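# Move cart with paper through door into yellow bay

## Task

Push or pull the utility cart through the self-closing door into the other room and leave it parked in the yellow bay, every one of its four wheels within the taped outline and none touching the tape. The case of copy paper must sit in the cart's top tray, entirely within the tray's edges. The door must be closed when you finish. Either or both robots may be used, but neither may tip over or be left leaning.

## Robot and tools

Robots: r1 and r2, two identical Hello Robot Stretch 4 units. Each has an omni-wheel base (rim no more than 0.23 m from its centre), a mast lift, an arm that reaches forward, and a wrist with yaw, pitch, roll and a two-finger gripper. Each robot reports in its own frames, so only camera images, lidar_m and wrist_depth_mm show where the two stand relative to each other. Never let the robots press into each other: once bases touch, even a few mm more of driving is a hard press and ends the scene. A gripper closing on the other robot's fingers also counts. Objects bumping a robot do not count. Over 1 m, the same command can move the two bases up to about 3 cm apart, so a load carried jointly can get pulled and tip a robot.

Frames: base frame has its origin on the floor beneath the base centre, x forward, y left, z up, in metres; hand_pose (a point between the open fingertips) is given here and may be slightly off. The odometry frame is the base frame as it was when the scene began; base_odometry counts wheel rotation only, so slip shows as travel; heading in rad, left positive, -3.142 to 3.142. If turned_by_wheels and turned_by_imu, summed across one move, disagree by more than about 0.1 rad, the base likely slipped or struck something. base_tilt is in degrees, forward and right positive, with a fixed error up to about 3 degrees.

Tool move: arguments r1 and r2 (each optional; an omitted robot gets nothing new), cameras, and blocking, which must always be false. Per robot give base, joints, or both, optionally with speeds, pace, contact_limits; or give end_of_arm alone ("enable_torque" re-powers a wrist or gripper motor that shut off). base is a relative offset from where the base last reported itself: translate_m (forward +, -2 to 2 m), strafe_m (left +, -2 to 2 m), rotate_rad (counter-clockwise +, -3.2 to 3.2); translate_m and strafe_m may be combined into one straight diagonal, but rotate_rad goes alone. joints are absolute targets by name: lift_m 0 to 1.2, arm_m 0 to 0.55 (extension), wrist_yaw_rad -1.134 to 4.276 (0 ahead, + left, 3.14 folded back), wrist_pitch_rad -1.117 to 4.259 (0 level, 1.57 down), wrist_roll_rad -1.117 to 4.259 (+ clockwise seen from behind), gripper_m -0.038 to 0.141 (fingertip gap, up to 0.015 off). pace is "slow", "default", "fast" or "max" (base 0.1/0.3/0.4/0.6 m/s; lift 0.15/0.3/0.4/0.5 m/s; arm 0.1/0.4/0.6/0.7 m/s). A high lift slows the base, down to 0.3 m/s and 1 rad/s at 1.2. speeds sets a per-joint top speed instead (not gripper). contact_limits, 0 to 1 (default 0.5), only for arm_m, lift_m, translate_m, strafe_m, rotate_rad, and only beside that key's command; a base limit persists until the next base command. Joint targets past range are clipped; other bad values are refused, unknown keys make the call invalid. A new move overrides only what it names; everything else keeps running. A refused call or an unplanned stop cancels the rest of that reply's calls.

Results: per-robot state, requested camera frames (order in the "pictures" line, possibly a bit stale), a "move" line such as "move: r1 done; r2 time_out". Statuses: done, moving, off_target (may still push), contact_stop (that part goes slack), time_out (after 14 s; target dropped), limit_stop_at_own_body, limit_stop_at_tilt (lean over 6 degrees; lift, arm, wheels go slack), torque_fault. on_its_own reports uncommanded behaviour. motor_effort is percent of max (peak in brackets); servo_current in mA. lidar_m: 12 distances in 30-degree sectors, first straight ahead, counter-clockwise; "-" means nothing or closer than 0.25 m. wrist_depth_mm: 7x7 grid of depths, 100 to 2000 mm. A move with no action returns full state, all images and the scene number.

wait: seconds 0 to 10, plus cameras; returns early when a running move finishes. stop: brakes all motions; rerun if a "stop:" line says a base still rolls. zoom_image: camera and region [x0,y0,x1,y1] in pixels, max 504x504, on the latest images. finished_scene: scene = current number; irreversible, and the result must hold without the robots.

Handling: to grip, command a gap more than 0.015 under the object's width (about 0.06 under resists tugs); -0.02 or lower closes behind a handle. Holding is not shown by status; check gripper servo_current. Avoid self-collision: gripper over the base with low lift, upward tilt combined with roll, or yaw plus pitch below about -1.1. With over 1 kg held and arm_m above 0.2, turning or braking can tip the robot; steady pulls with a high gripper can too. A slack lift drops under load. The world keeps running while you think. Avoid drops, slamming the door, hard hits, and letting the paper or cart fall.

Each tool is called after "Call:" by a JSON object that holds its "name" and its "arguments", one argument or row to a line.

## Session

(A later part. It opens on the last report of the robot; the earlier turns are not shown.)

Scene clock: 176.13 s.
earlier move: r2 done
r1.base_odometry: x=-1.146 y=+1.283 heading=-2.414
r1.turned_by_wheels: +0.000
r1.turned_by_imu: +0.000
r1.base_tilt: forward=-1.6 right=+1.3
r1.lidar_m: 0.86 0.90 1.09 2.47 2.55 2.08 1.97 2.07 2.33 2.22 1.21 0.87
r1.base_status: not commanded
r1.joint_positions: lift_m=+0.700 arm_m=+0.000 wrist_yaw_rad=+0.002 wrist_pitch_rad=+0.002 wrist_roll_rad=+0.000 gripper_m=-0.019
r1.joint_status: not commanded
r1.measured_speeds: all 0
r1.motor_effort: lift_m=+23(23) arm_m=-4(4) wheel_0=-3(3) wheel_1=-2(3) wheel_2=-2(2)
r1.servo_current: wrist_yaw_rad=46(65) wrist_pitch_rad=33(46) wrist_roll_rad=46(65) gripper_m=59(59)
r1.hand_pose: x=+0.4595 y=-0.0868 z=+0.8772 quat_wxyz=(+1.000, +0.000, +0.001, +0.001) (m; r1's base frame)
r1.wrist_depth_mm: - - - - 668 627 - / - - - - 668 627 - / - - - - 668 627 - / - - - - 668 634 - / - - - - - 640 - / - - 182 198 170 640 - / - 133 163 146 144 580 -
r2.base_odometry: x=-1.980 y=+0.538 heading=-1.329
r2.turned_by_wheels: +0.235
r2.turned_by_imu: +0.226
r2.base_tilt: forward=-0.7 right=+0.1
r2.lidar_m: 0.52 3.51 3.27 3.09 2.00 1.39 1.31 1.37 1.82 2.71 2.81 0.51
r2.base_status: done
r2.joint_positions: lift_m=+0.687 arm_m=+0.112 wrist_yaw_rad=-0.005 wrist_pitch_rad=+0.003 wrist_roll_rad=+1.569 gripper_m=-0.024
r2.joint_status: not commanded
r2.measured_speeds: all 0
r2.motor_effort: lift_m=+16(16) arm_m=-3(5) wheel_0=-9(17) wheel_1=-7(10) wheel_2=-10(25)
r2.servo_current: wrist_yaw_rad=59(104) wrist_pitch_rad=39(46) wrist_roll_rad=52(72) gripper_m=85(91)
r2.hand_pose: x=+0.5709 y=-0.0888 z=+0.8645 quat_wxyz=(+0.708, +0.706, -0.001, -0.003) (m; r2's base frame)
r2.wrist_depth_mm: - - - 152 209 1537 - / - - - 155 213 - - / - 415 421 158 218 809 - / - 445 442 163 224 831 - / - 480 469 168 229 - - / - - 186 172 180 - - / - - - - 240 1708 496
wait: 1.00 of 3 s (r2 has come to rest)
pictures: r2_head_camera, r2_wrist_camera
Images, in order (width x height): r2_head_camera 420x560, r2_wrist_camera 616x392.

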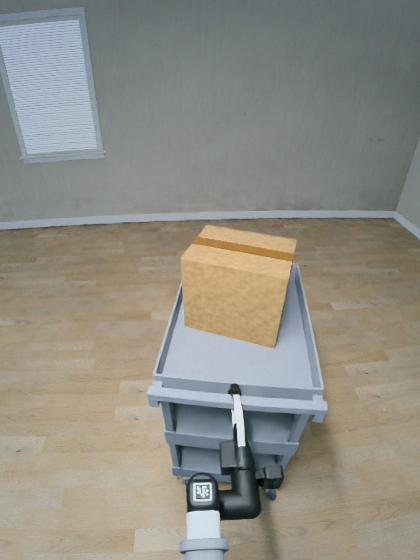

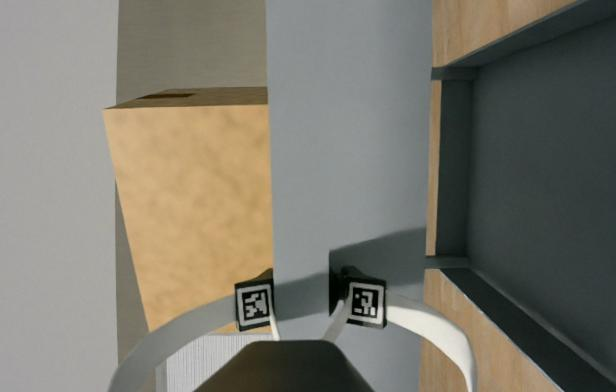

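Call:
{"name": "move", "arguments": {
  "blocking": false,
  "r2": {"base":{"strafe_m":-0.38},"pace":"slow"}
}}

Call:
{"name": "wait", "arguments": {
  "seconds": 7
}}

Call:
{"name": "move", "arguments": {
  "blocking": false,
  "r2": {"base":{"rotate_rad":0.37},"pace":"slow"}
}}

Call:
{"name": "wait", "arguments": {
  "seconds": 3
}}

Call:
{"name": "move", "arguments": {
  "blocking": false,
  "r2": {"base":{"strafe_m":-0.38},"pace":"slow"}
}}

Call:
{"name": "wait", "arguments": {
  "seconds": 7
}}

Call:
{"name": "move", "arguments": {
  "blocking": false,
  "r2": {"base":{"rotate_rad":0.37},"pace":"slow"}
}}

Call:
{"name": "wait", "arguments": {
  "seconds": 3,
  "cameras": ["r2_head_camera","r2_head_right_camera"]
}}

Scene clock: 183.70 s.
move: r2 moving
r1: as last shown
r1.lidar_m: 0.85 0.90 1.12 2.49 2.56 2.09 1.97 2.07 2.33 2.22 1.20 0.86
r1.motor_effort: lift_m=+23(23) arm_m=-4(4) wheel_0=-3(3) wheel_1=-2(2) wheel_2=-2(2)
r1.servo_current: wrist_yaw_rad=33(59) wrist_pitch_rad=33(46) wrist_roll_rad=46(65) gripper_m=52(59)
r1.wrist_depth_mm: - - - - 661 634 - / - - - - 668 621 - / - - - - 668 621 - / - - - - 668 634 - / - - - - - 634 - / - - 183 198 170 634 - / - 133 163 147 144 585 -
r2.base_odometry: x=-1.993 y=+0.535 heading=-1.328
r2.turned_by_wheels: +0.000
r2.turned_by_imu: +0.001
r2.base_tilt: forward=-0.7 right=+0.1
r2.lidar_m: 0.51 3.51 3.27 3.09 1.96 1.41 1.30 1.35 1.82 2.71 2.77 0.53
r2.base_status: strafe_m moving
r2.joint_positions: lift_m=+0.687 arm_m=+0.112 wrist_yaw_rad=-0.003 wrist_pitch_rad=+0.003 wrist_roll_rad=+1.569 gripper_m=-0.024
r2.joint_status: not commanded
r2.measured_speeds: translate_m=+0.000 strafe_m=-0.055 rotate_rad=+0.001 lift_m=+0.000 arm_m=+0.000 wrist_yaw_rad=+0.007 wrist_pitch_rad=+0.000 wrist_roll_rad=+0.000
r2.motor_effort: lift_m=+16(16) arm_m=-3(4) wheel_0=+4(10) wheel_1=-7(11) wheel_2=-1(7)
r2.servo_current: wrist_yaw_rad=39(59) wrist_pitch_rad=39(46) wrist_roll_rad=33(52) gripper_m=85(85)
r2.hand_pose: x=+0.5710 y=-0.0883 z=+0.8645 quat_wxyz=(+0.708, +0.706, +0.000, -0.002) (m; r2's base frame)
r2.wrist_depth_mm: - - - 149 206 1537 - / - - - 153 211 - - / - 415 418 156 217 809 - / - 445 442 161 222 831 - / - 484 466 167 229 - - / - - 185 171 179 - - / - - - - 241 1661 492
pictures: none

Scene clock: 188.13 s.
earlier move: r2 done
r1.base_odometry: x=-1.146 y=+1.283 heading=-2.414
r1.turned_by_wheels: +0.000
r1.turned_by_imu: +0.000
r1.base_tilt: forward=-1.6 right=+1.2
r1.lidar_m: 0.87 0.91 1.11 2.47 2.57 2.10 1.96 2.07 2.34 2.22 1.20 0.88
r1.base_status: not commanded
r1.joint_positions: lift_m=+0.700 arm_m=+0.000 wrist_yaw_rad=+0.002 wrist_pitch_rad=+0.002 wrist_roll_rad=+0.000 gripper_m=-0.019
r1.joint_status: not commanded
r1.measured_speeds: all 0
r1.motor_effort: lift_m=+23(23) arm_m=-3(4) wheel_0=-3(4) wheel_1=-2(3) wheel_2=-2(2)
r1.servo_current: wrist_yaw_rad=46(72) wrist_pitch_rad=46(52) wrist_roll_rad=46(72) gripper_m=52(59)
r1.hand_pose: x=+0.4595 y=-0.0868 z=+0.8772 quat_wxyz=(+1.000, +0.000, +0.001, +0.001) (m; r1's base frame)
r1.wrist_depth_mm: - - - - 676 627 - / - - - - 668 627 - / - - - - 668 621 - / - - - - 676 634 - / - - - - - 640 - / - - 183 198 171 647 - / - 132 163 146 144 585 -
r2.base_odometry: x=-2.348 y=+0.447 heading=-1.328
r2.turned_by_wheels: +0.000
r2.turned_by_imu: +0.003
r2.base_tilt: forward=-0.7 right=+0.1
r2.lidar_m: 0.44 0.41 3.65 3.48 1.96 1.39 1.29 1.34 1.84 2.33 2.42 0.55
r2.base_status: done
r2.joint_positions: lift_m=+0.687 arm_m=+0.112 wrist_yaw_rad=+0.006 wrist_pitch_rad=+0.003 wrist_roll_rad=+1.569 gripper_m=-0.024
r2.joint_status: not commanded
r2.measured_speeds: all 0
r2.motor_effort: lift_m=+16(17) arm_m=-4(4) wheel_0=+6(19) wheel_1=-5(11) wheel_2=+0(7)
r2.servo_current: wrist_yaw_rad=46(65) wrist_pitch_rad=33(46) wrist_roll_rad=52(65) gripper_m=78(91)
r2.hand_pose: x=+0.5718 y=-0.0858 z=+0.8645 quat_wxyz=(+0.708, +0.706, +0.003, +0.001) (m; r2's base frame)
r2.wrist_depth_mm: - - - 236 - 1618 1118 / - - - 279 290 304 306 / - - - 206 273 1708 496 / - - - 194 254 1708 - / - - 439 184 241 842 - / - 433 186 171 179 - - / - 421 424 - 220 - -
wait: 4.43 of 7 s (r2 has come to rest)
pictures: none

Scene clock: 188.63 s.
move: r2 moving
r1: as last shown
r1.lidar_m: 0.87 0.91 1.10 2.47 2.57 2.09 1.97 2.06 2.35 2.22 1.20 0.87
r1.motor_effort: lift_m=+23(23) arm_m=-4(4) wheel_0=-3(4) wheel_1=-2(2) wheel_2=-2(2)
r1.servo_current: wrist_yaw_rad=39(65) wrist_pitch_rad=46(52) wrist_roll_rad=33(52) gripper_m=52(59)
r1.wrist_depth_mm: - - - - 661 640 - / - - - - 668 621 - / - - - - 668 634 - / - - - - 661 634 - / - - - - - 640 - / - - 183 198 171 647 - / - 132 163 147 144 580 -
r2.base_odometry: x=-2.348 y=+0.447 heading=-1.205
r2.turned_by_wheels: +0.123
r2.turned_by_imu: +0.118
r2.base_tilt: forward=-0.7 right=+0.1
r2.lidar_m: 0.46 0.47 3.52 3.45 1.77 1.34 1.31 1.41 2.06 2.32 2.53 0.56
r2.base_status: rotate_rad moving
r2.joint_positions: lift_m=+0.687 arm_m=+0.112 wrist_yaw_rad=-0.016 wrist_pitch_rad=+0.003 wrist_roll_rad=+1.569 gripper_m=-0.024
r2.joint_status: not commanded
r2.measured_speeds: translate_m=+0.001 strafe_m=-0.001 rotate_rad=+0.485 lift_m=+0.000 arm_m=+0.000 wrist_yaw_rad=-0.042 wrist_pitch_rad=+0.000 wrist_roll_rad=+0.000
r2.motor_effort: lift_m=+16(16) arm_m=-1(4) wheel_0=-12(16) wheel_1=-8(10) wheel_2=-21(21)
r2.servo_current: wrist_yaw_rad=91(91) wrist_pitch_rad=46(46) wrist_roll_rad=59(59) gripper_m=85(91)
r2.hand_pose: x=+0.5698 y=-0.0920 z=+0.8645 quat_wxyz=(+0.708, +0.706, -0.005, -0.007) (m; r2's base frame)
r2.wrist_depth_mm: - - - 248 286 291 296 / - - - 206 273 1576 1160 / - - - 193 256 1708 - / - - - 185 247 831 - / - 439 439 179 236 831 - / - 436 187 168 178 - - / - 430 427 - 220 - -
pictures: none

Scene clock: 189.63 s.
earlier move: r2 done
r1.base_odometry: x=-1.146 y=+1.283 heading=-2.414
r1.turned_by_wheels: +0.000
r1.turned_by_imu: +0.000
r1.base_tilt: forward=-1.6 right=+1.3
r1.lidar_m: 0.86 0.90 1.11 2.49 2.55 2.09 1.98 2.08 2.33 2.23 1.18 0.86
r1.base_status: not commanded
r1.joint_positions: lift_m=+0.700 arm_m=+0.000 wrist_yaw_rad=+0.002 wrist_pitch_rad=+0.002 wrist_roll_rad=+0.000 gripper_m=-0.019
r1.joint_status: not commanded
r1.measured_speeds: all 0
r1.motor_effort: lift_m=+23(23) arm_m=-4(4) wheel_0=-3(4) wheel_1=-2(2) wheel_2=-2(2)
r1.servo_current: wrist_yaw_rad=52(65) wrist_pitch_rad=46(52) wrist_roll_rad=59(59) gripper_m=52(59)
r1.hand_pose: x=+0.4595 y=-0.0868 z=+0.8772 quat_wxyz=(+1.000, +0.000, +0.001, +0.001) (m; r1's base frame)
r1.wrist_depth_mm: - - - - 661 634 - / - - - - 661 621 - / - - - - 676 627 - / - - - - 668 634 - / - - - - - 640 - / - - 183 198 170 627 - / - 132 163 147 144 580 -
r2.base_odometry: x=-2.348 y=+0.447 heading=-0.960
r2.turned_by_wheels: +0.245
r2.turned_by_imu: +0.237
r2.base_tilt: forward=-0.7 right=+0.1
r2.lidar_m: 0.53 3.88 3.46 2.39 1.48 1.30 1.33 1.60 2.34 2.35 2.85 0.52
r2.base_status: done
r2.joint_positions: lift_m=+0.687 arm_m=+0.112 wrist_yaw_rad=-0.006 wrist_pitch_rad=+0.003 wrist_roll_rad=+1.569 gripper_m=-0.024
r2.joint_status: not commanded
r2.measured_speeds: all 0
r2.motor_effort: lift_m=+16(16) arm_m=-4(5) wheel_0=-9(17) wheel_1=-6(10) wheel_2=-10(23)
r2.servo_current: wrist_yaw_rad=59(98) wrist_pitch_rad=33(46) wrist_roll_rad=52(59) gripper_m=91(91)
r2.hand_pose: x=+0.5708 y=-0.0892 z=+0.8645 quat_wxyz=(+0.708, +0.706, -0.001, -0.003) (m; r2's base frame)
r2.wrist_depth_mm: - - - 138 195 - - / - 535 452 145 202 759 - / - 413 410 150 210 - - / - 459 445 158 218 831 - / - - 484 165 227 - - / - - 185 171 180 559 - / - - - - - 1756 477
wait: 1.00 of 3 s (r2 has come to rest)
pictures: none

Scene clock: 190.13 s.
move: r2 moving
r1: as last shown
r1.lidar_m: 0.86 0.91 1.11 2.47 2.58 2.10 1.97 2.09 2.33 2.23 1.17 0.87
r1.motor_effort: lift_m=+23(23) arm_m=-4(4) wheel_0=-4(4) wheel_1=-2(2) wheel_2=-2(2)
r1.servo_current: wrist_yaw_rad=46(65) wrist_pitch_rad=33(52) wrist_roll_rad=52(59) gripper_m=46(52)
r1.wrist_depth_mm: - - - - 661 627 - / - - - - 668 615 - / - - - - 661 627 - / - - - - 676 627 - / - - - - - 640 - / - - 183 198 170 647 - / - 132 163 146 144 591 -
r2.base_odometry: x=-2.360 y=+0.439 heading=-0.960
r2.turned_by_wheels: +0.000
r2.turned_by_imu: +0.000
r2.base_tilt: forward=-0.7 right=+0.1
r2.lidar_m: 0.54 0.61 3.48 2.38 1.45 1.32 1.33 1.63 2.31 2.32 2.80 0.50
r2.base_status: strafe_m moving
r2.joint_positions: lift_m=+0.687 arm_m=+0.112 wrist_yaw_rad=-0.003 wrist_pitch_rad=+0.003 wrist_roll_rad=+1.569 gripper_m=-0.024
r2.joint_status: not commanded
r2.measured_speeds: translate_m=+0.000 strafe_m=-0.056 rotate_rad=-0.001 lift_m=+0.000 arm_m=+0.000 wrist_yaw_rad=+0.021 wrist_pitch_rad=+0.000 wrist_roll_rad=+0.000
r2.motor_effort: lift_m=+16(16) arm_m=-4(4) wheel_0=+11(11) wheel_1=-6(10) wheel_2=-1(8)
r2.servo_current: wrist_yaw_rad=52(65) wrist_pitch_rad=39(46) wrist_roll_rad=52(52) gripper_m=85(85)
r2.hand_pose: x=+0.5711 y=-0.0881 z=+0.8645 quat_wxyz=(+0.708, +0.706, +0.000, -0.002) (m; r2's base frame)
r2.wrist_depth_mm: - - - 135 191 732 - / - 500 433 140 198 768 - / - 410 410 148 207 - - / - 452 445 154 216 820 - / - - 484 163 225 - - / - - 186 170 179 1576 - / - - - - - 1661 480
pictures: none

Scene clock: 194.60 s.
earlier move: r2 done
r1.base_odometry: x=-1.146 y=+1.283 heading=-2.414
r1.turned_by_wheels: +0.000
r1.turned_by_imu: +0.000
r1.base_tilt: forward=-1.6 right=+1.3
r1.lidar_m: 0.87 0.92 1.13 2.48 2.57 2.07 1.97 2.06 2.32 2.23 1.17 0.88
r1.base_status: not commanded
r1.joint_positions: lift_m=+0.700 arm_m=+0.000 wrist_yaw_rad=+0.002 wrist_pitch_rad=+0.002 wrist_roll_rad=+0.000 gripper_m=-0.019
r1.joint_status: not commanded
r1.measured_speeds: all 0
r1.motor_effort: lift_m=+23(23) arm_m=-3(4) wheel_0=-3(4) wheel_1=-2(3) wheel_2=-2(2)
r1.servo_current: wrist_yaw_rad=52(78) wrist_pitch_rad=33(52) wrist_roll_rad=26(65) gripper_m=59(59)
r1.hand_pose: x=+0.4595 y=-0.0868 z=+0.8772 quat_wxyz=(+1.000, +0.000, +0.001, +0.001) (m; r1's base frame)
r1.wrist_depth_mm: - - - - 661 634 - / - - - - 668 621 - / - - - - 661 627 - / - - - - 668 640 - / - - - - - 627 - / - - 183 199 170 640 - / - 133 163 146 144 580 -
r2.base_odometry: x=-2.659 y=+0.229 heading=-0.960
r2.turned_by_wheels: +0.000
r2.turned_by_imu: +0.002
r2.base_tilt: forward=-0.6 right=+0.1
r2.lidar_m: 0.48 0.45 3.82 2.62 1.64 1.43 1.45 1.76 1.97 1.99 2.36 0.56
r2.base_status: done
r2.joint_positions: lift_m=+0.687 arm_m=+0.112 wrist_yaw_rad=+0.005 wrist_pitch_rad=+0.003 wrist_roll_rad=+1.569 gripper_m=-0.024
r2.joint_status: not commanded
r2.measured_speeds: all 0
r2.motor_effort: lift_m=+16(17) arm_m=-4(5) wheel_0=+4(20) wheel_1=-4(10) wheel_2=+0(8)
r2.servo_current: wrist_yaw_rad=46(65) wrist_pitch_rad=39(46) wrist_roll_rad=46(59) gripper_m=85(91)
r2.hand_pose: x=+0.5718 y=-0.0858 z=+0.8645 quat_wxyz=(+0.708, +0.706, +0.003, +0.001) (m; r2's base frame)
r2.wrist_depth_mm: - - - 236 294 1366 1098 / - - - 268 277 1464 1098 / - - - 199 262 1708 521 / - - - 189 250 831 - / - 439 439 182 238 820 - / - 433 187 172 179 - - / - 430 430 - 221 - -
wait: 4.47 of 7 s (r2 has come to rest)
pictures: none

Scene clock: 195.10 s.
move: r2 moving
r1: as last shown
r1.lidar_m: 0.86 0.89 1.10 2.48 2.58 2.06 1.97 2.07 2.34 2.20 1.17 0.85
r1.motor_effort: lift_m=+23(23) arm_m=-4(4) wheel_0=-3(4) wheel_1=-2(2) wheel_2=-2(2)
r1.servo_current: wrist_yaw_rad=52(65) wrist_pitch_rad=39(52) wrist_roll_rad=46(59) gripper_m=59(59)
r1.wrist_depth_mm: - - - - 661 627 - / - - - - 668 621 - / - - - - 661 627 - / - - - - 668 634 - / - - - - - 640 - / - - 183 198 170 640 - / - 132 163 147 144 585 -
r2.base_odometry: x=-2.660 y=+0.230 heading=-0.837
r2.turned_by_wheels: +0.124
r2.turned_by_imu: +0.119
r2.base_tilt: forward=-0.7 right=+0.1
r2.lidar_m: 0.47 0.52 3.83 2.18 1.52 1.42 1.48 1.96 1.98 2.02 2.65 0.56
r2.base_status: rotate_rad moving
r2.joint_positions: lift_m=+0.687 arm_m=+0.112 wrist_yaw_rad=-0.014 wrist_pitch_rad=+0.003 wrist_roll_rad=+1.569 gripper_m=-0.024
r2.joint_status: not commanded
r2.measured_speeds: translate_m=-0.001 strafe_m=-0.001 rotate_rad=+0.488 lift_m=+0.000 arm_m=+0.000 wrist_yaw_rad=-0.014 wrist_pitch_rad=+0.000 wrist_roll_rad=+0.000
r2.motor_effort: lift_m=+16(17) arm_m=-2(4) wheel_0=-14(14) wheel_1=-8(10) wheel_2=-21(21)
r2.servo_current: wrist_yaw_rad=78(78) wrist_pitch_rad=46(46) wrist_roll_rad=46(52) gripper_m=78(91)
r2.hand_pose: x=+0.5701 y=-0.0913 z=+0.8645 quat_wxyz=(+0.708, +0.706, -0.004, -0.006) (m; r2's base frame)
r2.wrist_depth_mm: - - - 200 267 283 282 / - - - 193 256 1661 1182 / - - - 185 249 1661 - / - - 442 181 240 831 - / - 442 442 175 235 820 - / - 442 185 170 180 - - / - 449 442 - 223 - -
pictures: none

Scene clock: 196.10 s.
earlier move: r2 done
r1.base_odometry: x=-1.146 y=+1.283 heading=-2.414
r1.turned_by_wheels: +0.000
r1.turned_by_imu: +0.000
r1.base_tilt: forward=-1.6 right=+1.3
r1.lidar_m: 0.86 0.89 1.11 2.47 2.58 2.09 1.98 2.07 2.34 2.23 1.17 0.88
r1.base_status: not commanded
r1.joint_positions: lift_m=+0.700 arm_m=+0.000 wrist_yaw_rad=+0.002 wrist_pitch_rad=+0.002 wrist_roll_rad=+0.000 gripper_m=-0.019
r1.joint_status: not commanded
r1.measured_speeds: all 0
r1.motor_effort: lift_m=+23(23) arm_m=-4(4) wheel_0=-3(4) wheel_1=-2(3) wheel_2=-2(2)
r1.servo_current: wrist_yaw_rad=59(72) wrist_pitch_rad=39(52) wrist_roll_rad=52(65) gripper_m=59(59)
r1.hand_pose: x=+0.4595 y=-0.0868 z=+0.8772 quat_wxyz=(+1.000, +0.000, +0.001, +0.001) (m; r1's base frame)
r1.wrist_depth_mm: - - - - 661 634 - / - - - - 668 627 - / - - - - 668 627 - / - - - - 668 634 - / - - - - - 634 - / - - 183 198 171 640 - / - 133 163 147 144 580 -
r2.base_odometry: x=-2.659 y=+0.229 heading=-0.592
r2.turned_by_wheels: +0.244
r2.turned_by_imu: +0.238
r2.base_tilt: forward=-0.7 right=+0.1
r2.lidar_m: 0.49 3.86 3.44 1.76 1.43 1.41 1.57 2.00 2.00 2.21 3.31 0.49
r2.base_status: done
r2.joint_positions: lift_m=+0.687 arm_m=+0.112 wrist_yaw_rad=-0.005 wrist_pitch_rad=+0.003 wrist_roll_rad=+1.569 gripper_m=-0.024
r2.joint_status: not commanded
r2.measured_speeds: all 0
r2.motor_effort: lift_m=+16(17) arm_m=+4(5) wheel_0=-9(14) wheel_1=-6(11) wheel_2=-8(21)
r2.servo_current: wrist_yaw_rad=46(91) wrist_pitch_rad=46(46) wrist_roll_rad=46(52) gripper_m=85(91)
r2.hand_pose: x=+0.5708 y=-0.0890 z=+0.8645 quat_wxyz=(+0.708, +0.706, -0.001, -0.003) (m; r2's base frame)
r2.wrist_depth_mm: - - - 132 187 - - / - 392 389 138 196 - - / - 418 413 145 208 - - / - 462 452 153 217 - - / - - 492 163 227 - - / - - 187 170 180 1618 - / - - - - - 1708 473
wait: 1.00 of 3 s (r2 has come to rest)
pictures: r2_head_camera, r2_head_right_camera
Images, in order (width x height): r2_head_camera 420x560, r2_head_right_camera 420x672.

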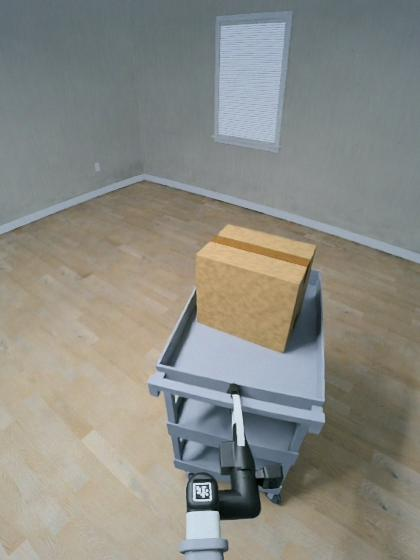

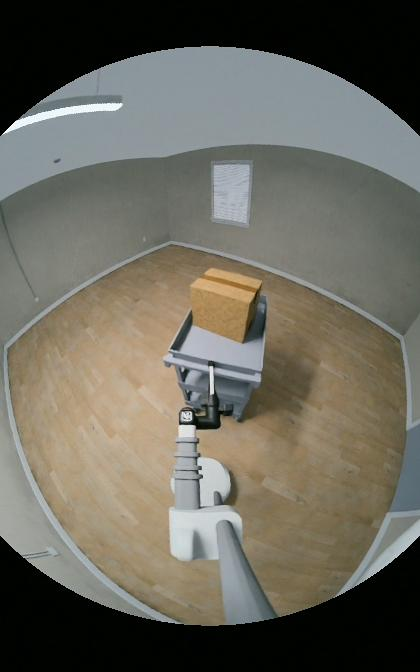

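Call:
{"name": "move", "arguments": {
  "blocking": false,
  "r2": {"base":{"strafe_m":-0.38},"pace":"slow"}
}}

Call:
{"name": "wait", "arguments": {
  "seconds": 7
}}

Call:
{"name": "move", "arguments": {
  "blocking": false,
  "r2": {"base":{"rotate_rad":0.36},"pace":"slow"}
}}

Call:
{"name": "wait", "arguments": {
  "seconds": 3
}}

Call:
{"name": "move", "arguments": {
  "blocking": false,
  "r2": {"base":{"strafe_m":-0.40},"pace":"slow"}
}}

Call:
{"name": "wait", "arguments": {
  "seconds": 7
}}

Call:
{"name": "move", "arguments": {
  "blocking": false,
  "r2": {"base":{"rotate_rad":0.36},"pace":"slow"}
}}

Call:
{"name": "wait", "arguments": {
  "seconds": 3,
  "cameras": ["r2_head_camera","r2_head_right_camera","r2_head_left_camera"]
}}

Scene clock: 205.40 s.
move: r2 moving
r1: as last shown
r1.lidar_m: 0.86 0.89 1.10 2.48 2.57 2.08 1.97 2.08 2.33 2.22 1.17 0.85
r1.motor_effort: lift_m=+23(23) arm_m=-3(4) wheel_0=-3(4) wheel_1=-2(3) wheel_2=-2(2)
r1.servo_current: wrist_yaw_rad=52(59) wrist_pitch_rad=46(52) wrist_roll_rad=39(65) gripper_m=52(59)
r1.wrist_depth_mm: - - - - 661 640 - / - - - - 661 615 - / - - - - 668 621 - / - - - - 668 634 - / - - - - - 634 - / - - 183 198 170 647 - / - 133 163 147 144 580 -
r2.base_odometry: x=-2.667 y=+0.218 heading=-0.592
r2.turned_by_wheels: +0.000
r2.turned_by_imu: +0.001
r2.base_tilt: forward=-0.7 right=+0.1
r2.lidar_m: 0.53 3.87 3.49 1.78 1.44 1.44 1.60 1.98 1.97 2.21 3.31 0.49
r2.base_status: strafe_m moving
r2.joint_positions: lift_m=+0.687 arm_m=+0.112 wrist_yaw_rad=-0.002 wrist_pitch_rad=+0.003 wrist_roll_rad=+1.569 gripper_m=-0.024
r2.joint_status: not commanded
r2.measured_speeds: translate_m=+0.000 strafe_m=-0.057 rotate_rad=+0.001 lift_m=+0.000 arm_m=+0.000 wrist_yaw_rad=+0.025 wrist_pitch_rad=+0.000 wrist_roll_rad=+0.000
r2.motor_effort: lift_m=+16(17) arm_m=+4(5) wheel_0=+12(12) wheel_1=-7(10) wheel_2=+1(6)
r2.servo_current: wrist_yaw_rad=46(59) wrist_pitch_rad=46(46) wrist_roll_rad=33(59) gripper_m=91(91)
r2.hand_pose: x=+0.5711 y=-0.0880 z=+0.8645 quat_wxyz=(+0.708, +0.706, +0.000, -0.002) (m; r2's base frame)
r2.wrist_depth_mm: - - - 130 184 - - / - 387 387 135 194 - - / - 413 413 142 205 - - / - 466 452 149 216 - - / - - 496 159 225 - - / - - 186 169 178 1618 - / - - - - - 1708 473
pictures: none

Scene clock: 209.87 s.
earlier move: r2 done
r1.base_odometry: x=-1.146 y=+1.283 heading=-2.414
r1.turned_by_wheels: +0.000
r1.turned_by_imu: +0.000
r1.base_tilt: forward=-1.6 right=+1.2
r1.lidar_m: 0.86 0.89 1.09 2.47 2.55 2.06 1.98 2.03 2.34 2.23 1.17 0.88
r1.base_status: not commanded
r1.joint_positions: lift_m=+0.700 arm_m=+0.000 wrist_yaw_rad=+0.002 wrist_pitch_rad=+0.002 wrist_roll_rad=+0.000 gripper_m=-0.019
r1.joint_status: not commanded
r1.measured_speeds: all 0
r1.motor_effort: lift_m=+23(23) arm_m=-4(4) wheel_0=-3(4) wheel_1=-2(3) wheel_2=-2(2)
r1.servo_current: wrist_yaw_rad=65(65) wrist_pitch_rad=33(52) wrist_roll_rad=52(72) gripper_m=52(65)
r1.hand_pose: x=+0.4595 y=-0.0868 z=+0.8772 quat_wxyz=(+1.000, +0.000, +0.001, +0.001) (m; r1's base frame)
r1.wrist_depth_mm: - - - - 654 627 - / - - - - 654 621 - / - - - - 668 634 - / - - - - 661 634 - / - - - - - 634 - / - - 183 198 171 634 - / - 133 163 147 144 585 -
r2.base_odometry: x=-2.871 y=-0.086 heading=-0.592
r2.turned_by_wheels: +0.000
r2.turned_by_imu: +0.003
r2.base_tilt: forward=-0.6 right=+0.1
r2.lidar_m: 0.48 0.48 3.99 2.07 1.70 1.68 1.90 1.70 1.67 1.88 3.03 0.52
r2.base_status: done
r2.joint_positions: lift_m=+0.687 arm_m=+0.112 wrist_yaw_rad=+0.006 wrist_pitch_rad=+0.003 wrist_roll_rad=+1.569 gripper_m=-0.024
r2.joint_status: not commanded
r2.measured_speeds: all 0
r2.motor_effort: lift_m=+16(17) arm_m=+4(5) wheel_0=+5(17) wheel_1=-5(10) wheel_2=+0(6)
r2.servo_current: wrist_yaw_rad=59(65) wrist_pitch_rad=39(46) wrist_roll_rad=39(59) gripper_m=85(91)
r2.hand_pose: x=+0.5717 y=-0.0858 z=+0.8645 quat_wxyz=(+0.708, +0.706, +0.003, +0.001) (m; r2's base frame)
r2.wrist_depth_mm: - - - 257 276 287 286 / - - - 257 263 1708 1182 / - - - 192 253 1708 - / - - 445 184 245 831 - / - 439 442 180 237 831 - / - 442 187 172 178 - - / - 445 445 - 224 - -
wait: 4.47 of 7 s (r2 has come to rest)
pictures: none

Scene clock: 210.37 s.
move: r2 moving
r1: as last shown
r1.base_tilt: forward=-1.6 right=+1.3
r1.lidar_m: 0.88 0.90 1.10 2.48 2.56 2.09 1.98 2.07 2.34 2.23 1.19 0.87
r1.motor_effort: lift_m=+23(23) arm_m=-4(4) wheel_0=-3(3) wheel_1=-2(3) wheel_2=-2(2)
r1.servo_current: wrist_yaw_rad=52(72) wrist_pitch_rad=39(39) wrist_roll_rad=46(65) gripper_m=52(59)
r1.wrist_depth_mm: - - - - 668 627 - / - - - - 668 627 - / - - - - 668 627 - / - - - - 676 634 - / - - - - - 627 - / - - 183 199 170 640 - / - 133 163 146 144 580 -
r2.base_odometry: x=-2.872 y=-0.086 heading=-0.468
r2.turned_by_wheels: +0.124
r2.turned_by_imu: +0.120
r2.base_tilt: forward=-0.8 right=+0.1
r2.lidar_m: 0.48 4.13 3.17 1.94 1.65 1.68 1.95 1.67 1.66 1.96 3.05 0.53
r2.base_status: rotate_rad moving
r2.joint_positions: lift_m=+0.687 arm_m=+0.112 wrist_yaw_rad=-0.011 wrist_pitch_rad=+0.003 wrist_roll_rad=+1.569 gripper_m=-0.024
r2.joint_status: not commanded
r2.measured_speeds: translate_m=-0.002 strafe_m=+0.000 rotate_rad=+0.491 lift_m=+0.000 arm_m=+0.000 wrist_yaw_rad=+0.000 wrist_pitch_rad=+0.000 wrist_roll_rad=+0.000
r2.motor_effort: lift_m=+16(16) arm_m=+5(5) wheel_0=-10(16) wheel_1=-9(11) wheel_2=-19(20)
r2.servo_current: wrist_yaw_rad=72(72) wrist_pitch_rad=39(46) wrist_roll_rad=46(59) gripper_m=85(85)
r2.hand_pose: x=+0.5702 y=-0.0906 z=+0.8645 quat_wxyz=(+0.708, +0.706, -0.003, -0.005) (m; r2's base frame)
r2.wrist_depth_mm: - - - 187 250 1618 1160 / - - - 183 245 1708 517 / - - - 180 241 820 - / - 442 439 236 236 854 - / - 449 449 174 233 842 - / - 452 186 171 180 - - / - 462 462 - 227 - -
pictures: none

Scene clock: 211.37 s.
earlier move: r2 done
r1.base_odometry: x=-1.146 y=+1.283 heading=-2.414
r1.turned_by_wheels: +0.000
r1.turned_by_imu: +0.000
r1.base_tilt: forward=-1.6 right=+1.3
r1.lidar_m: 0.87 0.88 1.12 2.48 2.56 2.09 1.97 2.07 2.33 2.23 1.18 0.88
r1.base_status: not commanded
r1.joint_positions: lift_m=+0.700 arm_m=+0.000 wrist_yaw_rad=+0.002 wrist_pitch_rad=+0.002 wrist_roll_rad=+0.000 gripper_m=-0.019
r1.joint_status: not commanded
r1.measured_speeds: all 0
r1.motor_effort: lift_m=+23(23) arm_m=-4(4) wheel_0=-3(4) wheel_1=-2(3) wheel_2=-2(2)
r1.servo_current: wrist_yaw_rad=52(72) wrist_pitch_rad=46(46) wrist_roll_rad=46(65) gripper_m=52(59)
r1.hand_pose: x=+0.4595 y=-0.0868 z=+0.8772 quat_wxyz=(+1.000, +0.000, +0.001, +0.001) (m; r1's base frame)
r1.wrist_depth_mm: - - - - 668 640 - / - - - - 668 621 - / - - - - 668 627 - / - - - - 668 634 - / - - - - - 640 - / - - 183 198 170 640 - / - 132 163 146 144 585 -
r2.base_odometry: x=-2.871 y=-0.086 heading=-0.234
r2.turned_by_wheels: +0.234
r2.turned_by_imu: +0.228
r2.base_tilt: forward=-0.6 right=+0.1
r2.lidar_m: 0.52 4.12 2.37 1.75 1.65 1.75 1.76 1.67 1.78 2.43 3.05 0.49
r2.base_status: done
r2.joint_positions: lift_m=+0.687 arm_m=+0.112 wrist_yaw_rad=-0.006 wrist_pitch_rad=+0.003 wrist_roll_rad=+1.569 gripper_m=-0.024
r2.joint_status: not commanded
r2.measured_speeds: all 0
r2.motor_effort: lift_m=+16(17) arm_m=+5(5) wheel_0=-9(16) wheel_1=-6(11) wheel_2=-8(20)
r2.servo_current: wrist_yaw_rad=39(78) wrist_pitch_rad=46(46) wrist_roll_rad=52(59) gripper_m=85(91)
r2.hand_pose: x=+0.5707 y=-0.0892 z=+0.8645 quat_wxyz=(+0.708, +0.706, -0.001, -0.003) (m; r2's base frame)
r2.wrist_depth_mm: - - 496 - 182 - - / - 379 382 132 191 - - / - 424 418 140 204 - - / - 477 455 148 215 - - / - - 508 159 223 - - / - - 185 169 179 1499 508 / - - - - - 1661 1160
wait: 1.00 of 3 s (r2 has come to rest)
pictures: none

Scene clock: 211.87 s.
move: r2 moving
r1: as last shown
r1.lidar_m: 0.86 0.90 1.10 2.47 2.55 2.09 1.94 2.07 2.33 2.23 1.21 0.87
r1.motor_effort: lift_m=+23(23) arm_m=-4(4) wheel_0=-3(3) wheel_1=-2(3) wheel_2=-2(2)
r1.servo_current: wrist_yaw_rad=39(65) wrist_pitch_rad=39(52) wrist_roll_rad=52(52) gripper_m=52(59)
r1.wrist_depth_mm: - - - - 661 627 - / - - - - 668 627 - / - - - - 668 621 - / - - - - 661 634 - / - - - - - 640 - / - - 183 198 171 634 - / - 132 163 146 144 580 -
r2.base_odometry: x=-2.875 y=-0.100 heading=-0.234
r2.turned_by_wheels: +0.000
r2.turned_by_imu: +0.000
r2.base_tilt: forward=-0.7 right=+0.0
r2.lidar_m: 0.56 4.11 2.42 1.77 1.68 1.76 1.73 1.67 1.75 2.44 3.06 0.49
r2.base_status: strafe_m moving
r2.joint_positions: lift_m=+0.687 arm_m=+0.112 wrist_yaw_rad=-0.002 wrist_pitch_rad=+0.003 wrist_roll_rad=+1.569 gripper_m=-0.024
r2.joint_status: not commanded
r2.measured_speeds: translate_m=+0.000 strafe_m=-0.055 rotate_rad=+0.002 lift_m=+0.000 arm_m=+0.000 wrist_yaw_rad=+0.025 wrist_pitch_rad=+0.000 wrist_roll_rad=+0.000
r2.motor_effort: lift_m=+16(17) arm_m=+5(5) wheel_0=+9(9) wheel_1=-6(9) wheel_2=+0(7)
r2.servo_current: wrist_yaw_rad=59(59) wrist_pitch_rad=46(46) wrist_roll_rad=39(59) gripper_m=78(91)
r2.hand_pose: x=+0.5710 y=-0.0881 z=+0.8645 quat_wxyz=(+0.708, +0.706, +0.000, -0.002) (m; r2's base frame)
r2.wrist_depth_mm: - 466 455 124 178 - - / - 379 379 128 187 - - / - 421 415 137 198 - - / - 480 459 145 212 - - / - - 512 156 224 1863 - / - - 185 169 179 1499 500 / - - - - - 1661 1182
pictures: none

Scene clock: 216.50 s.
earlier move: r2 done
r1.base_odometry: x=-1.146 y=+1.283 heading=-2.414
r1.turned_by_wheels: +0.000
r1.turned_by_imu: +0.000
r1.base_tilt: forward=-1.6 right=+1.3
r1.lidar_m: 0.85 0.88 1.11 2.48 2.56 2.10 1.97 2.08 2.32 2.22 1.20 0.88
r1.base_status: not commanded
r1.joint_positions: lift_m=+0.700 arm_m=+0.000 wrist_yaw_rad=+0.002 wrist_pitch_rad=+0.002 wrist_roll_rad=+0.000 gripper_m=-0.019
r1.joint_status: not commanded
r1.measured_speeds: all 0
r1.motor_effort: lift_m=+23(23) arm_m=-3(4) wheel_0=-3(4) wheel_1=-2(3) wheel_2=-2(2)
r1.servo_current: wrist_yaw_rad=46(72) wrist_pitch_rad=52(52) wrist_roll_rad=46(72) gripper_m=52(59)
r1.hand_pose: x=+0.4595 y=-0.0868 z=+0.8772 quat_wxyz=(+1.000, +0.000, +0.001, +0.001) (m; r1's base frame)
r1.wrist_depth_mm: - - - - 668 627 - / - - - - 668 621 - / - - - - 661 627 - / - - - - 676 634 - / - - - - - 640 - / - - 183 198 170 640 - / - 132 163 146 144 580 -
r2.base_odometry: x=-2.964 y=-0.475 heading=-0.234
r2.turned_by_wheels: +0.000
r2.turned_by_imu: +0.002
r2.base_tilt: forward=-0.6 right=+0.1
r2.lidar_m: 0.49 0.54 2.89 2.09 2.02 2.12 1.56 1.48 1.56 2.16 2.73 0.53
r2.base_status: done
r2.joint_positions: lift_m=+0.687 arm_m=+0.112 wrist_yaw_rad=+0.007 wrist_pitch_rad=+0.003 wrist_roll_rad=+1.569 gripper_m=-0.024
r2.joint_status: not commanded
r2.measured_speeds: all 0
r2.motor_effort: lift_m=+16(17) arm_m=+5(6) wheel_0=+5(18) wheel_1=-4(9) wheel_2=+0(7)
r2.servo_current: wrist_yaw_rad=59(72) wrist_pitch_rad=39(46) wrist_roll_rad=59(59) gripper_m=85(98)
r2.hand_pose: x=+0.5718 y=-0.0855 z=+0.8645 quat_wxyz=(+0.708, +0.706, +0.003, +0.001) (m; r2's base frame)
r2.wrist_depth_mm: - - - 250 253 1537 1160 / - - - 186 248 1618 496 / - - - 183 244 809 - / - 442 445 179 239 842 - / - 449 449 177 235 820 - / - 455 185 173 179 - - / - 462 462 - 227 - -
wait: 4.63 of 7 s (r2 has come to rest)
pictures: none

Scene clock: 217.00 s.
move: r2 moving
r1: as last shown
r1.base_tilt: forward=-1.6 right=+1.2
r1.lidar_m: 0.86 0.90 1.11 2.49 2.55 2.08 1.97 2.06 2.31 2.22 1.17 0.87
r1.motor_effort: lift_m=+23(23) arm_m=-4(4) wheel_0=-3(4) wheel_1=-2(2) wheel_2=-2(2)
r1.servo_current: wrist_yaw_rad=46(65) wrist_pitch_rad=39(52) wrist_roll_rad=65(65) gripper_m=52(52)
r1.wrist_depth_mm: - - - - 661 634 - / - - - - 661 627 - / - - - - 661 634 - / - - - - 661 634 - / - - - - - 640 - / - - 183 198 171 627 - / - 133 163 146 144 585 -
r2.base_odometry: x=-2.964 y=-0.475 heading=-0.110
r2.turned_by_wheels: +0.124
r2.turned_by_imu: +0.120
r2.base_tilt: forward=-0.7 right=+0.0
r2.lidar_m: 0.49 4.31 2.60 2.05 2.02 1.92 1.52 1.48 1.62 2.48 2.72 0.55
r2.base_status: rotate_rad moving
r2.joint_positions: lift_m=+0.687 arm_m=+0.112 wrist_yaw_rad=-0.008 wrist_pitch_rad=+0.003 wrist_roll_rad=+1.569 gripper_m=-0.024
r2.joint_status: not commanded
r2.measured_speeds: translate_m=+0.001 strafe_m=+0.002 rotate_rad=+0.481 lift_m=+0.000 arm_m=+0.000 wrist_yaw_rad=-0.013 wrist_pitch_rad=+0.000 wrist_roll_rad=+0.000
r2.motor_effort: lift_m=+16(16) arm_m=+5(5) wheel_0=-14(15) wheel_1=-8(10) wheel_2=-16(16)
r2.servo_current: wrist_yaw_rad=52(65) wrist_pitch_rad=39(46) wrist_roll_rad=52(59) gripper_m=85(85)
r2.hand_pose: x=+0.5705 y=-0.0898 z=+0.8645 quat_wxyz=(+0.708, +0.706, -0.002, -0.004) (m; r2's base frame)
r2.wrist_depth_mm: - - - 176 236 1661 1229 / - - - 175 236 1661 - / - - 436 174 233 809 - / - 449 442 231 233 831 - / - 459 459 172 233 831 - / - - 187 171 180 - - / - - 480 - 230 1618 -
pictures: none

Scene clock: 218.00 s.
earlier move: r2 done
r1.base_odometry: x=-1.146 y=+1.283 heading=-2.414
r1.turned_by_wheels: +0.000
r1.turned_by_imu: +0.000
r1.base_tilt: forward=-1.6 right=+1.2
r1.lidar_m: 0.87 0.92 1.11 2.46 2.55 2.09 1.97 2.07 2.32 2.23 1.18 0.89
r1.base_status: not commanded
r1.joint_positions: lift_m=+0.700 arm_m=+0.000 wrist_yaw_rad=+0.002 wrist_pitch_rad=+0.002 wrist_roll_rad=+0.000 gripper_m=-0.019
r1.joint_status: not commanded
r1.measured_speeds: all 0
r1.motor_effort: lift_m=+23(23) arm_m=-3(4) wheel_0=-3(4) wheel_1=-2(2) wheel_2=-2(2)
r1.servo_current: wrist_yaw_rad=39(65) wrist_pitch_rad=46(52) wrist_roll_rad=52(65) gripper_m=52(59)
r1.hand_pose: x=+0.4595 y=-0.0868 z=+0.8772 quat_wxyz=(+1.000, +0.000, +0.001, +0.001) (m; r1's base frame)
r1.wrist_depth_mm: - - - - 668 621 - / - - - - 668 621 - / - - - - 668 627 - / - - - - 661 621 - / - - - - - 640 - / - - 183 198 170 634 - / - 133 163 146 144 580 -
r2.base_odometry: x=-2.964 y=-0.475 heading=+0.124
r2.turned_by_wheels: +0.234
r2.turned_by_imu: +0.227
r2.base_tilt: forward=-0.6 right=+0.1
r2.lidar_m: 0.55 3.46 2.23 2.02 2.02 1.68 1.49 1.50 1.86 2.72 2.73 0.48
r2.base_status: done
r2.joint_positions: lift_m=+0.687 arm_m=+0.112 wrist_yaw_rad=-0.004 wrist_pitch_rad=+0.003 wrist_roll_rad=+1.569 gripper_m=-0.024
r2.joint_status: not commanded
r2.measured_speeds: all 0
r2.motor_effort: lift_m=+16(16) arm_m=+6(7) wheel_0=-8(15) wheel_1=-6(10) wheel_2=-7(17)
r2.servo_current: wrist_yaw_rad=46(72) wrist_pitch_rad=39(46) wrist_roll_rad=52(59) gripper_m=85(91)
r2.hand_pose: x=+0.5708 y=-0.0887 z=+0.8645 quat_wxyz=(+0.708, +0.706, -0.001, -0.003) (m; r2's base frame)
r2.wrist_depth_mm: - 355 362 122 177 - - / - 384 384 128 186 - - / - 430 421 136 197 - - / - 488 466 144 211 - - / - - 525 156 223 1863 - / - - 185 169 179 1499 480 / - - - - - 1661 1182
wait: 1.00 of 3 s (r2 has come to rest)
pictures: r2_head_camera, r2_head_left_camera, r2_head_right_camera
Images, in order (width x height): r2_head_camera 420x560, r2_head_left_camera 420x672, r2_head_right_camera 420x672.

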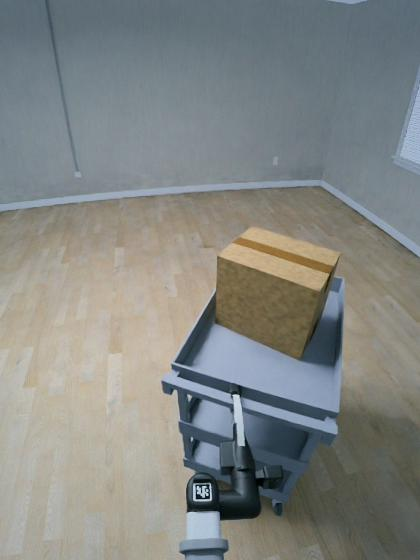

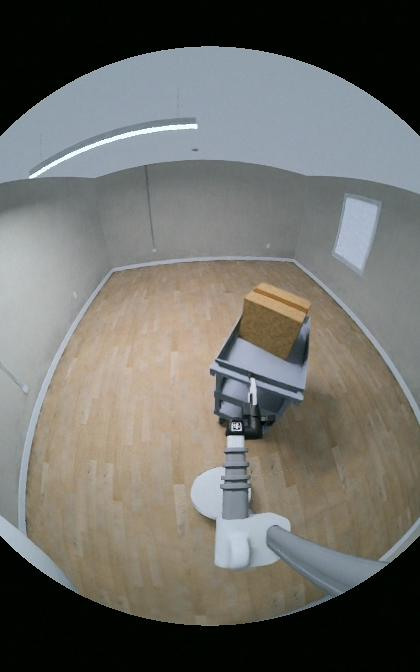

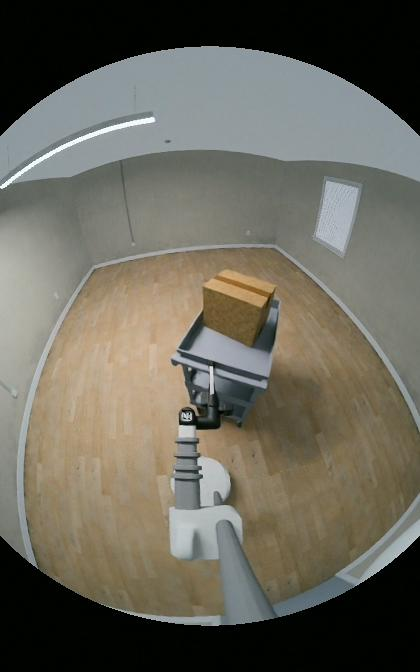

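Call:
{"name": "move", "arguments": {
  "blocking": false,
  "r2": {"base":{"rotate_rad":0.10},"pace":"slow"}
}}

Call:
{"name": "wait", "arguments": {
  "seconds": 3
}}

Call:
{"name": "move", "arguments": {
  "blocking": false,
  "r2": {"base":{"strafe_m":-0.45},"pace":"slow"}
}}

Call:
{"name": "wait", "arguments": {
  "seconds": 7,
  "cameras": ["r2_head_camera","r2_head_right_camera","r2_head_left_camera"]
}}

Scene clock: 229.70 s.
move: r2 moving
r1: as last shown
r1.base_tilt: forward=-1.6 right=+1.3
r1.lidar_m: 0.86 0.89 1.11 2.47 2.56 2.10 1.99 2.05 2.34 2.23 1.21 0.87
r1.motor_effort: lift_m=+23(23) arm_m=-4(4) wheel_0=-3(3) wheel_1=-2(2) wheel_2=-2(2)
r1.servo_current: wrist_yaw_rad=52(65) wrist_pitch_rad=39(52) wrist_roll_rad=59(59) gripper_m=52(59)
r1.wrist_depth_mm: - - - - 661 627 - / - - - - 661 615 - / - - - - 661 621 - / - - - - 661 634 - / - - - - - 634 - / - - 183 198 170 640 - / - 133 163 147 144 580 -
r2.base_odometry: x=-2.964 y=-0.475 heading=+0.215
r2.turned_by_wheels: +0.090
r2.turned_by_imu: +0.088
r2.base_tilt: forward=-0.6 right=+0.1
r2.lidar_m: 0.55 3.08 2.17 2.03 2.07 1.59 1.49 1.54 2.00 2.70 2.77 0.46
r2.base_status: rotate_rad moving
r2.joint_positions: lift_m=+0.687 arm_m=+0.112 wrist_yaw_rad=-0.012 wrist_pitch_rad=+0.003 wrist_roll_rad=+1.569 gripper_m=-0.024
r2.joint_status: not commanded
r2.measured_speeds: translate_m=+0.000 strafe_m=+0.002 rotate_rad=+0.153 lift_m=+0.000 arm_m=+0.000 wrist_yaw_rad=+0.000 wrist_pitch_rad=+0.000 wrist_roll_rad=+0.000
r2.motor_effort: lift_m=+16(16) arm_m=+5(6) wheel_0=-16(20) wheel_1=-9(11) wheel_2=-7(15)
r2.servo_current: wrist_yaw_rad=59(85) wrist_pitch_rad=39(46) wrist_roll_rad=46(72) gripper_m=91(91)
r2.hand_pose: x=+0.5701 y=-0.0910 z=+0.8645 quat_wxyz=(+0.708, +0.706, -0.003, -0.005) (m; r2's base frame)
r2.wrist_depth_mm: - 343 342 104 160 - - / - 384 384 114 172 - - / - 439 436 120 187 - - / - - 492 133 205 - - / - - - 146 224 1576 492 / - - 187 169 178 1499 1098 / - - - - 330 327 1060
pictures: none

Scene clock: 230.20 s.
earlier move: r2 done
r1.base_odometry: x=-1.146 y=+1.283 heading=-2.414
r1.turned_by_wheels: +0.000
r1.turned_by_imu: +0.000
r1.base_tilt: forward=-1.6 right=+1.3
r1.lidar_m: 0.87 0.91 1.12 2.48 2.57 2.09 1.97 2.07 2.35 2.23 1.18 0.89
r1.base_status: not commanded
r1.joint_positions: lift_m=+0.700 arm_m=+0.000 wrist_yaw_rad=+0.002 wrist_pitch_rad=+0.002 wrist_roll_rad=+0.000 gripper_m=-0.019
r1.joint_status: not commanded
r1.measured_speeds: all 0
r1.motor_effort: lift_m=+23(23) arm_m=-3(4) wheel_0=-3(3) wheel_1=-2(3) wheel_2=-2(2)
r1.servo_current: wrist_yaw_rad=59(65) wrist_pitch_rad=46(52) wrist_roll_rad=39(59) gripper_m=46(59)
r1.hand_pose: x=+0.4595 y=-0.0868 z=+0.8772 quat_wxyz=(+1.000, +0.000, +0.001, +0.001) (m; r1's base frame)
r1.wrist_depth_mm: - - - - 661 627 - / - - - - 668 615 - / - - - - 661 634 - / - - - - 661 634 - / - - - - - 634 - / - - 183 198 170 640 - / - 133 163 147 144 585 -
r2.base_odometry: x=-2.964 y=-0.475 heading=+0.224
r2.turned_by_wheels: +0.009
r2.turned_by_imu: +0.009
r2.base_tilt: forward=-0.7 right=+0.1
r2.lidar_m: 0.53 3.07 2.16 2.02 2.08 1.60 1.48 1.55 1.99 2.72 2.80 0.44
r2.base_status: done
r2.joint_positions: lift_m=+0.687 arm_m=+0.112 wrist_yaw_rad=+0.000 wrist_pitch_rad=+0.003 wrist_roll_rad=+1.569 gripper_m=-0.024
r2.joint_status: not commanded
r2.measured_speeds: all 0
r2.motor_effort: lift_m=+16(17) arm_m=+5(6) wheel_0=-3(20) wheel_1=-4(11) wheel_2=-3(15)
r2.servo_current: wrist_yaw_rad=39(85) wrist_pitch_rad=39(46) wrist_roll_rad=52(72) gripper_m=85(91)
r2.hand_pose: x=+0.5712 y=-0.0874 z=+0.8645 quat_wxyz=(+0.708, +0.706, +0.001, -0.001) (m; r2's base frame)
r2.wrist_depth_mm: - 342 340 - 148 - - / - 379 382 102 162 - - / - 449 442 108 179 - - / - - 512 125 198 1576 - / - - - 137 221 1576 488 / - - 187 161 178 1576 1182 / - - - - 329 327 342
wait: 0.50 of 3 s (r2 has come to rest)
pictures: none

Scene clock: 230.70 s.
move: r2 moving
r1: as last shown
r1.lidar_m: 0.87 0.90 1.13 2.49 2.57 2.07 1.98 2.08 2.33 2.22 1.17 0.87
r1.motor_effort: lift_m=+23(23) arm_m=-4(4) wheel_0=-3(4) wheel_1=-2(2) wheel_2=-2(2)
r1.servo_current: wrist_yaw_rad=52(59) wrist_pitch_rad=46(46) wrist_roll_rad=46(59) gripper_m=52(59)
r1.wrist_depth_mm: - - - - 661 627 - / - - - - 661 627 - / - - - - 668 621 - / - - - - 668 627 - / - - - - - 640 - / - - 183 198 171 640 - / - 133 163 147 144 580 -
r2.base_odometry: x=-2.961 y=-0.489 heading=+0.224
r2.turned_by_wheels: +0.001
r2.turned_by_imu: +0.001
r2.base_tilt: forward=-0.7 right=+0.1
r2.lidar_m: 0.56 3.14 2.16 2.04 2.09 1.60 1.50 1.52 2.02 2.71 2.78 0.43
r2.base_status: strafe_m moving
r2.joint_positions: lift_m=+0.687 arm_m=+0.112 wrist_yaw_rad=+0.003 wrist_pitch_rad=+0.003 wrist_roll_rad=+1.569 gripper_m=-0.024
r2.joint_status: not commanded
r2.measured_speeds: translate_m=-0.001 strafe_m=-0.056 rotate_rad=+0.006 lift_m=+0.000 arm_m=+0.000 wrist_yaw_rad=+0.023 wrist_pitch_rad=+0.000 wrist_roll_rad=+0.000
r2.motor_effort: lift_m=+16(17) arm_m=+5(5) wheel_0=+14(14) wheel_1=-5(8) wheel_2=-2(2)
r2.servo_current: wrist_yaw_rad=39(65) wrist_pitch_rad=46(46) wrist_roll_rad=59(59) gripper_m=91(91)
r2.hand_pose: x=+0.5715 y=-0.0865 z=+0.8645 quat_wxyz=(+0.708, +0.706, +0.002, +0.000) (m; r2's base frame)
r2.wrist_depth_mm: - 338 336 - 143 - - / - 377 382 - 160 - - / - 449 433 106 174 - - / - - 512 115 194 564 - / - - - 132 218 1576 484 / - - 187 152 179 1576 1160 / - - - - 330 329 343
pictures: none

Scene clock: 235.83 s.
earlier move: r2 done
r1.base_odometry: x=-1.146 y=+1.283 heading=-2.414
r1.turned_by_wheels: +0.000
r1.turned_by_imu: +0.000
r1.base_tilt: forward=-1.5 right=+1.3
r1.lidar_m: 0.87 0.87 1.12 2.47 2.57 2.10 1.97 2.09 2.30 2.22 1.19 0.86
r1.base_status: not commanded
r1.joint_positions: lift_m=+0.700 arm_m=+0.000 wrist_yaw_rad=+0.002 wrist_pitch_rad=+0.002 wrist_roll_rad=+0.000 gripper_m=-0.019
r1.joint_status: not commanded
r1.measured_speeds: all 0
r1.motor_effort: lift_m=+23(23) arm_m=-3(4) wheel_0=-3(4) wheel_1=-2(3) wheel_2=-2(2)
r1.servo_current: wrist_yaw_rad=46(72) wrist_pitch_rad=39(52) wrist_roll_rad=59(65) gripper_m=52(65)
r1.hand_pose: x=+0.4595 y=-0.0868 z=+0.8772 quat_wxyz=(+1.000, +0.000, +0.001, +0.001) (m; r1's base frame)
r1.wrist_depth_mm: - - - - 661 627 - / - - - - 661 621 - / - - - - 654 627 - / - - - - 661 627 - / - - - - - 634 - / - - 183 198 170 634 - / - 132 163 147 144 585 -
r2.base_odometry: x=-2.864 y=-0.913 heading=+0.224
r2.turned_by_wheels: -0.001
r2.turned_by_imu: +0.002
r2.base_tilt: forward=-0.6 right=+0.0
r2.lidar_m: 0.53 3.74 2.61 2.46 2.24 1.53 1.44 1.43 1.99 2.27 2.35 0.51
r2.base_status: done
r2.joint_positions: lift_m=+0.687 arm_m=+0.112 wrist_yaw_rad=+0.009 wrist_pitch_rad=+0.003 wrist_roll_rad=+1.569 gripper_m=-0.024
r2.joint_status: not commanded
r2.measured_speeds: all 0
r2.motor_effort: lift_m=+16(17) arm_m=+5(5) wheel_0=+6(24) wheel_1=-4(8) wheel_2=+0(2)
r2.servo_current: wrist_yaw_rad=78(78) wrist_pitch_rad=39(52) wrist_roll_rad=46(65) gripper_m=85(91)
r2.hand_pose: x=+0.5720 y=-0.0847 z=+0.8645 quat_wxyz=(+0.708, +0.706, +0.004, +0.002) (m; r2's base frame)
r2.wrist_depth_mm: - - - 137 191 - - / - 392 389 143 200 741 - / - 424 421 148 209 - - / - 466 455 155 218 - - / - - 496 164 227 - - / - - 185 170 179 1576 496 / - - - - - 1756 1160
wait: 5.13 of 7 s (r2 has come to rest)
pictures: r2_head_camera, r2_head_left_camera, r2_head_right_camera
Images, in order (width x height): r2_head_camera 420x560, r2_head_left_camera 420x672, r2_head_right_camera 420x672.

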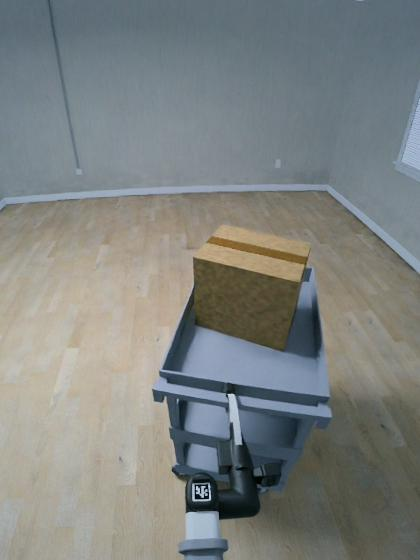

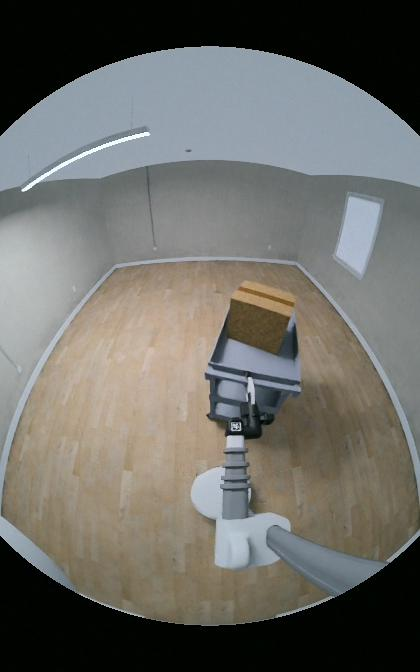

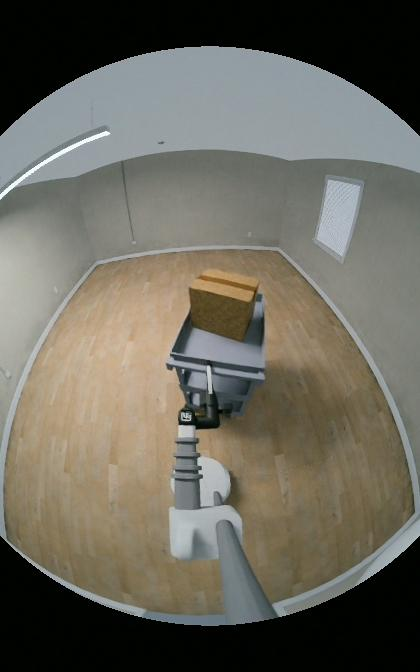

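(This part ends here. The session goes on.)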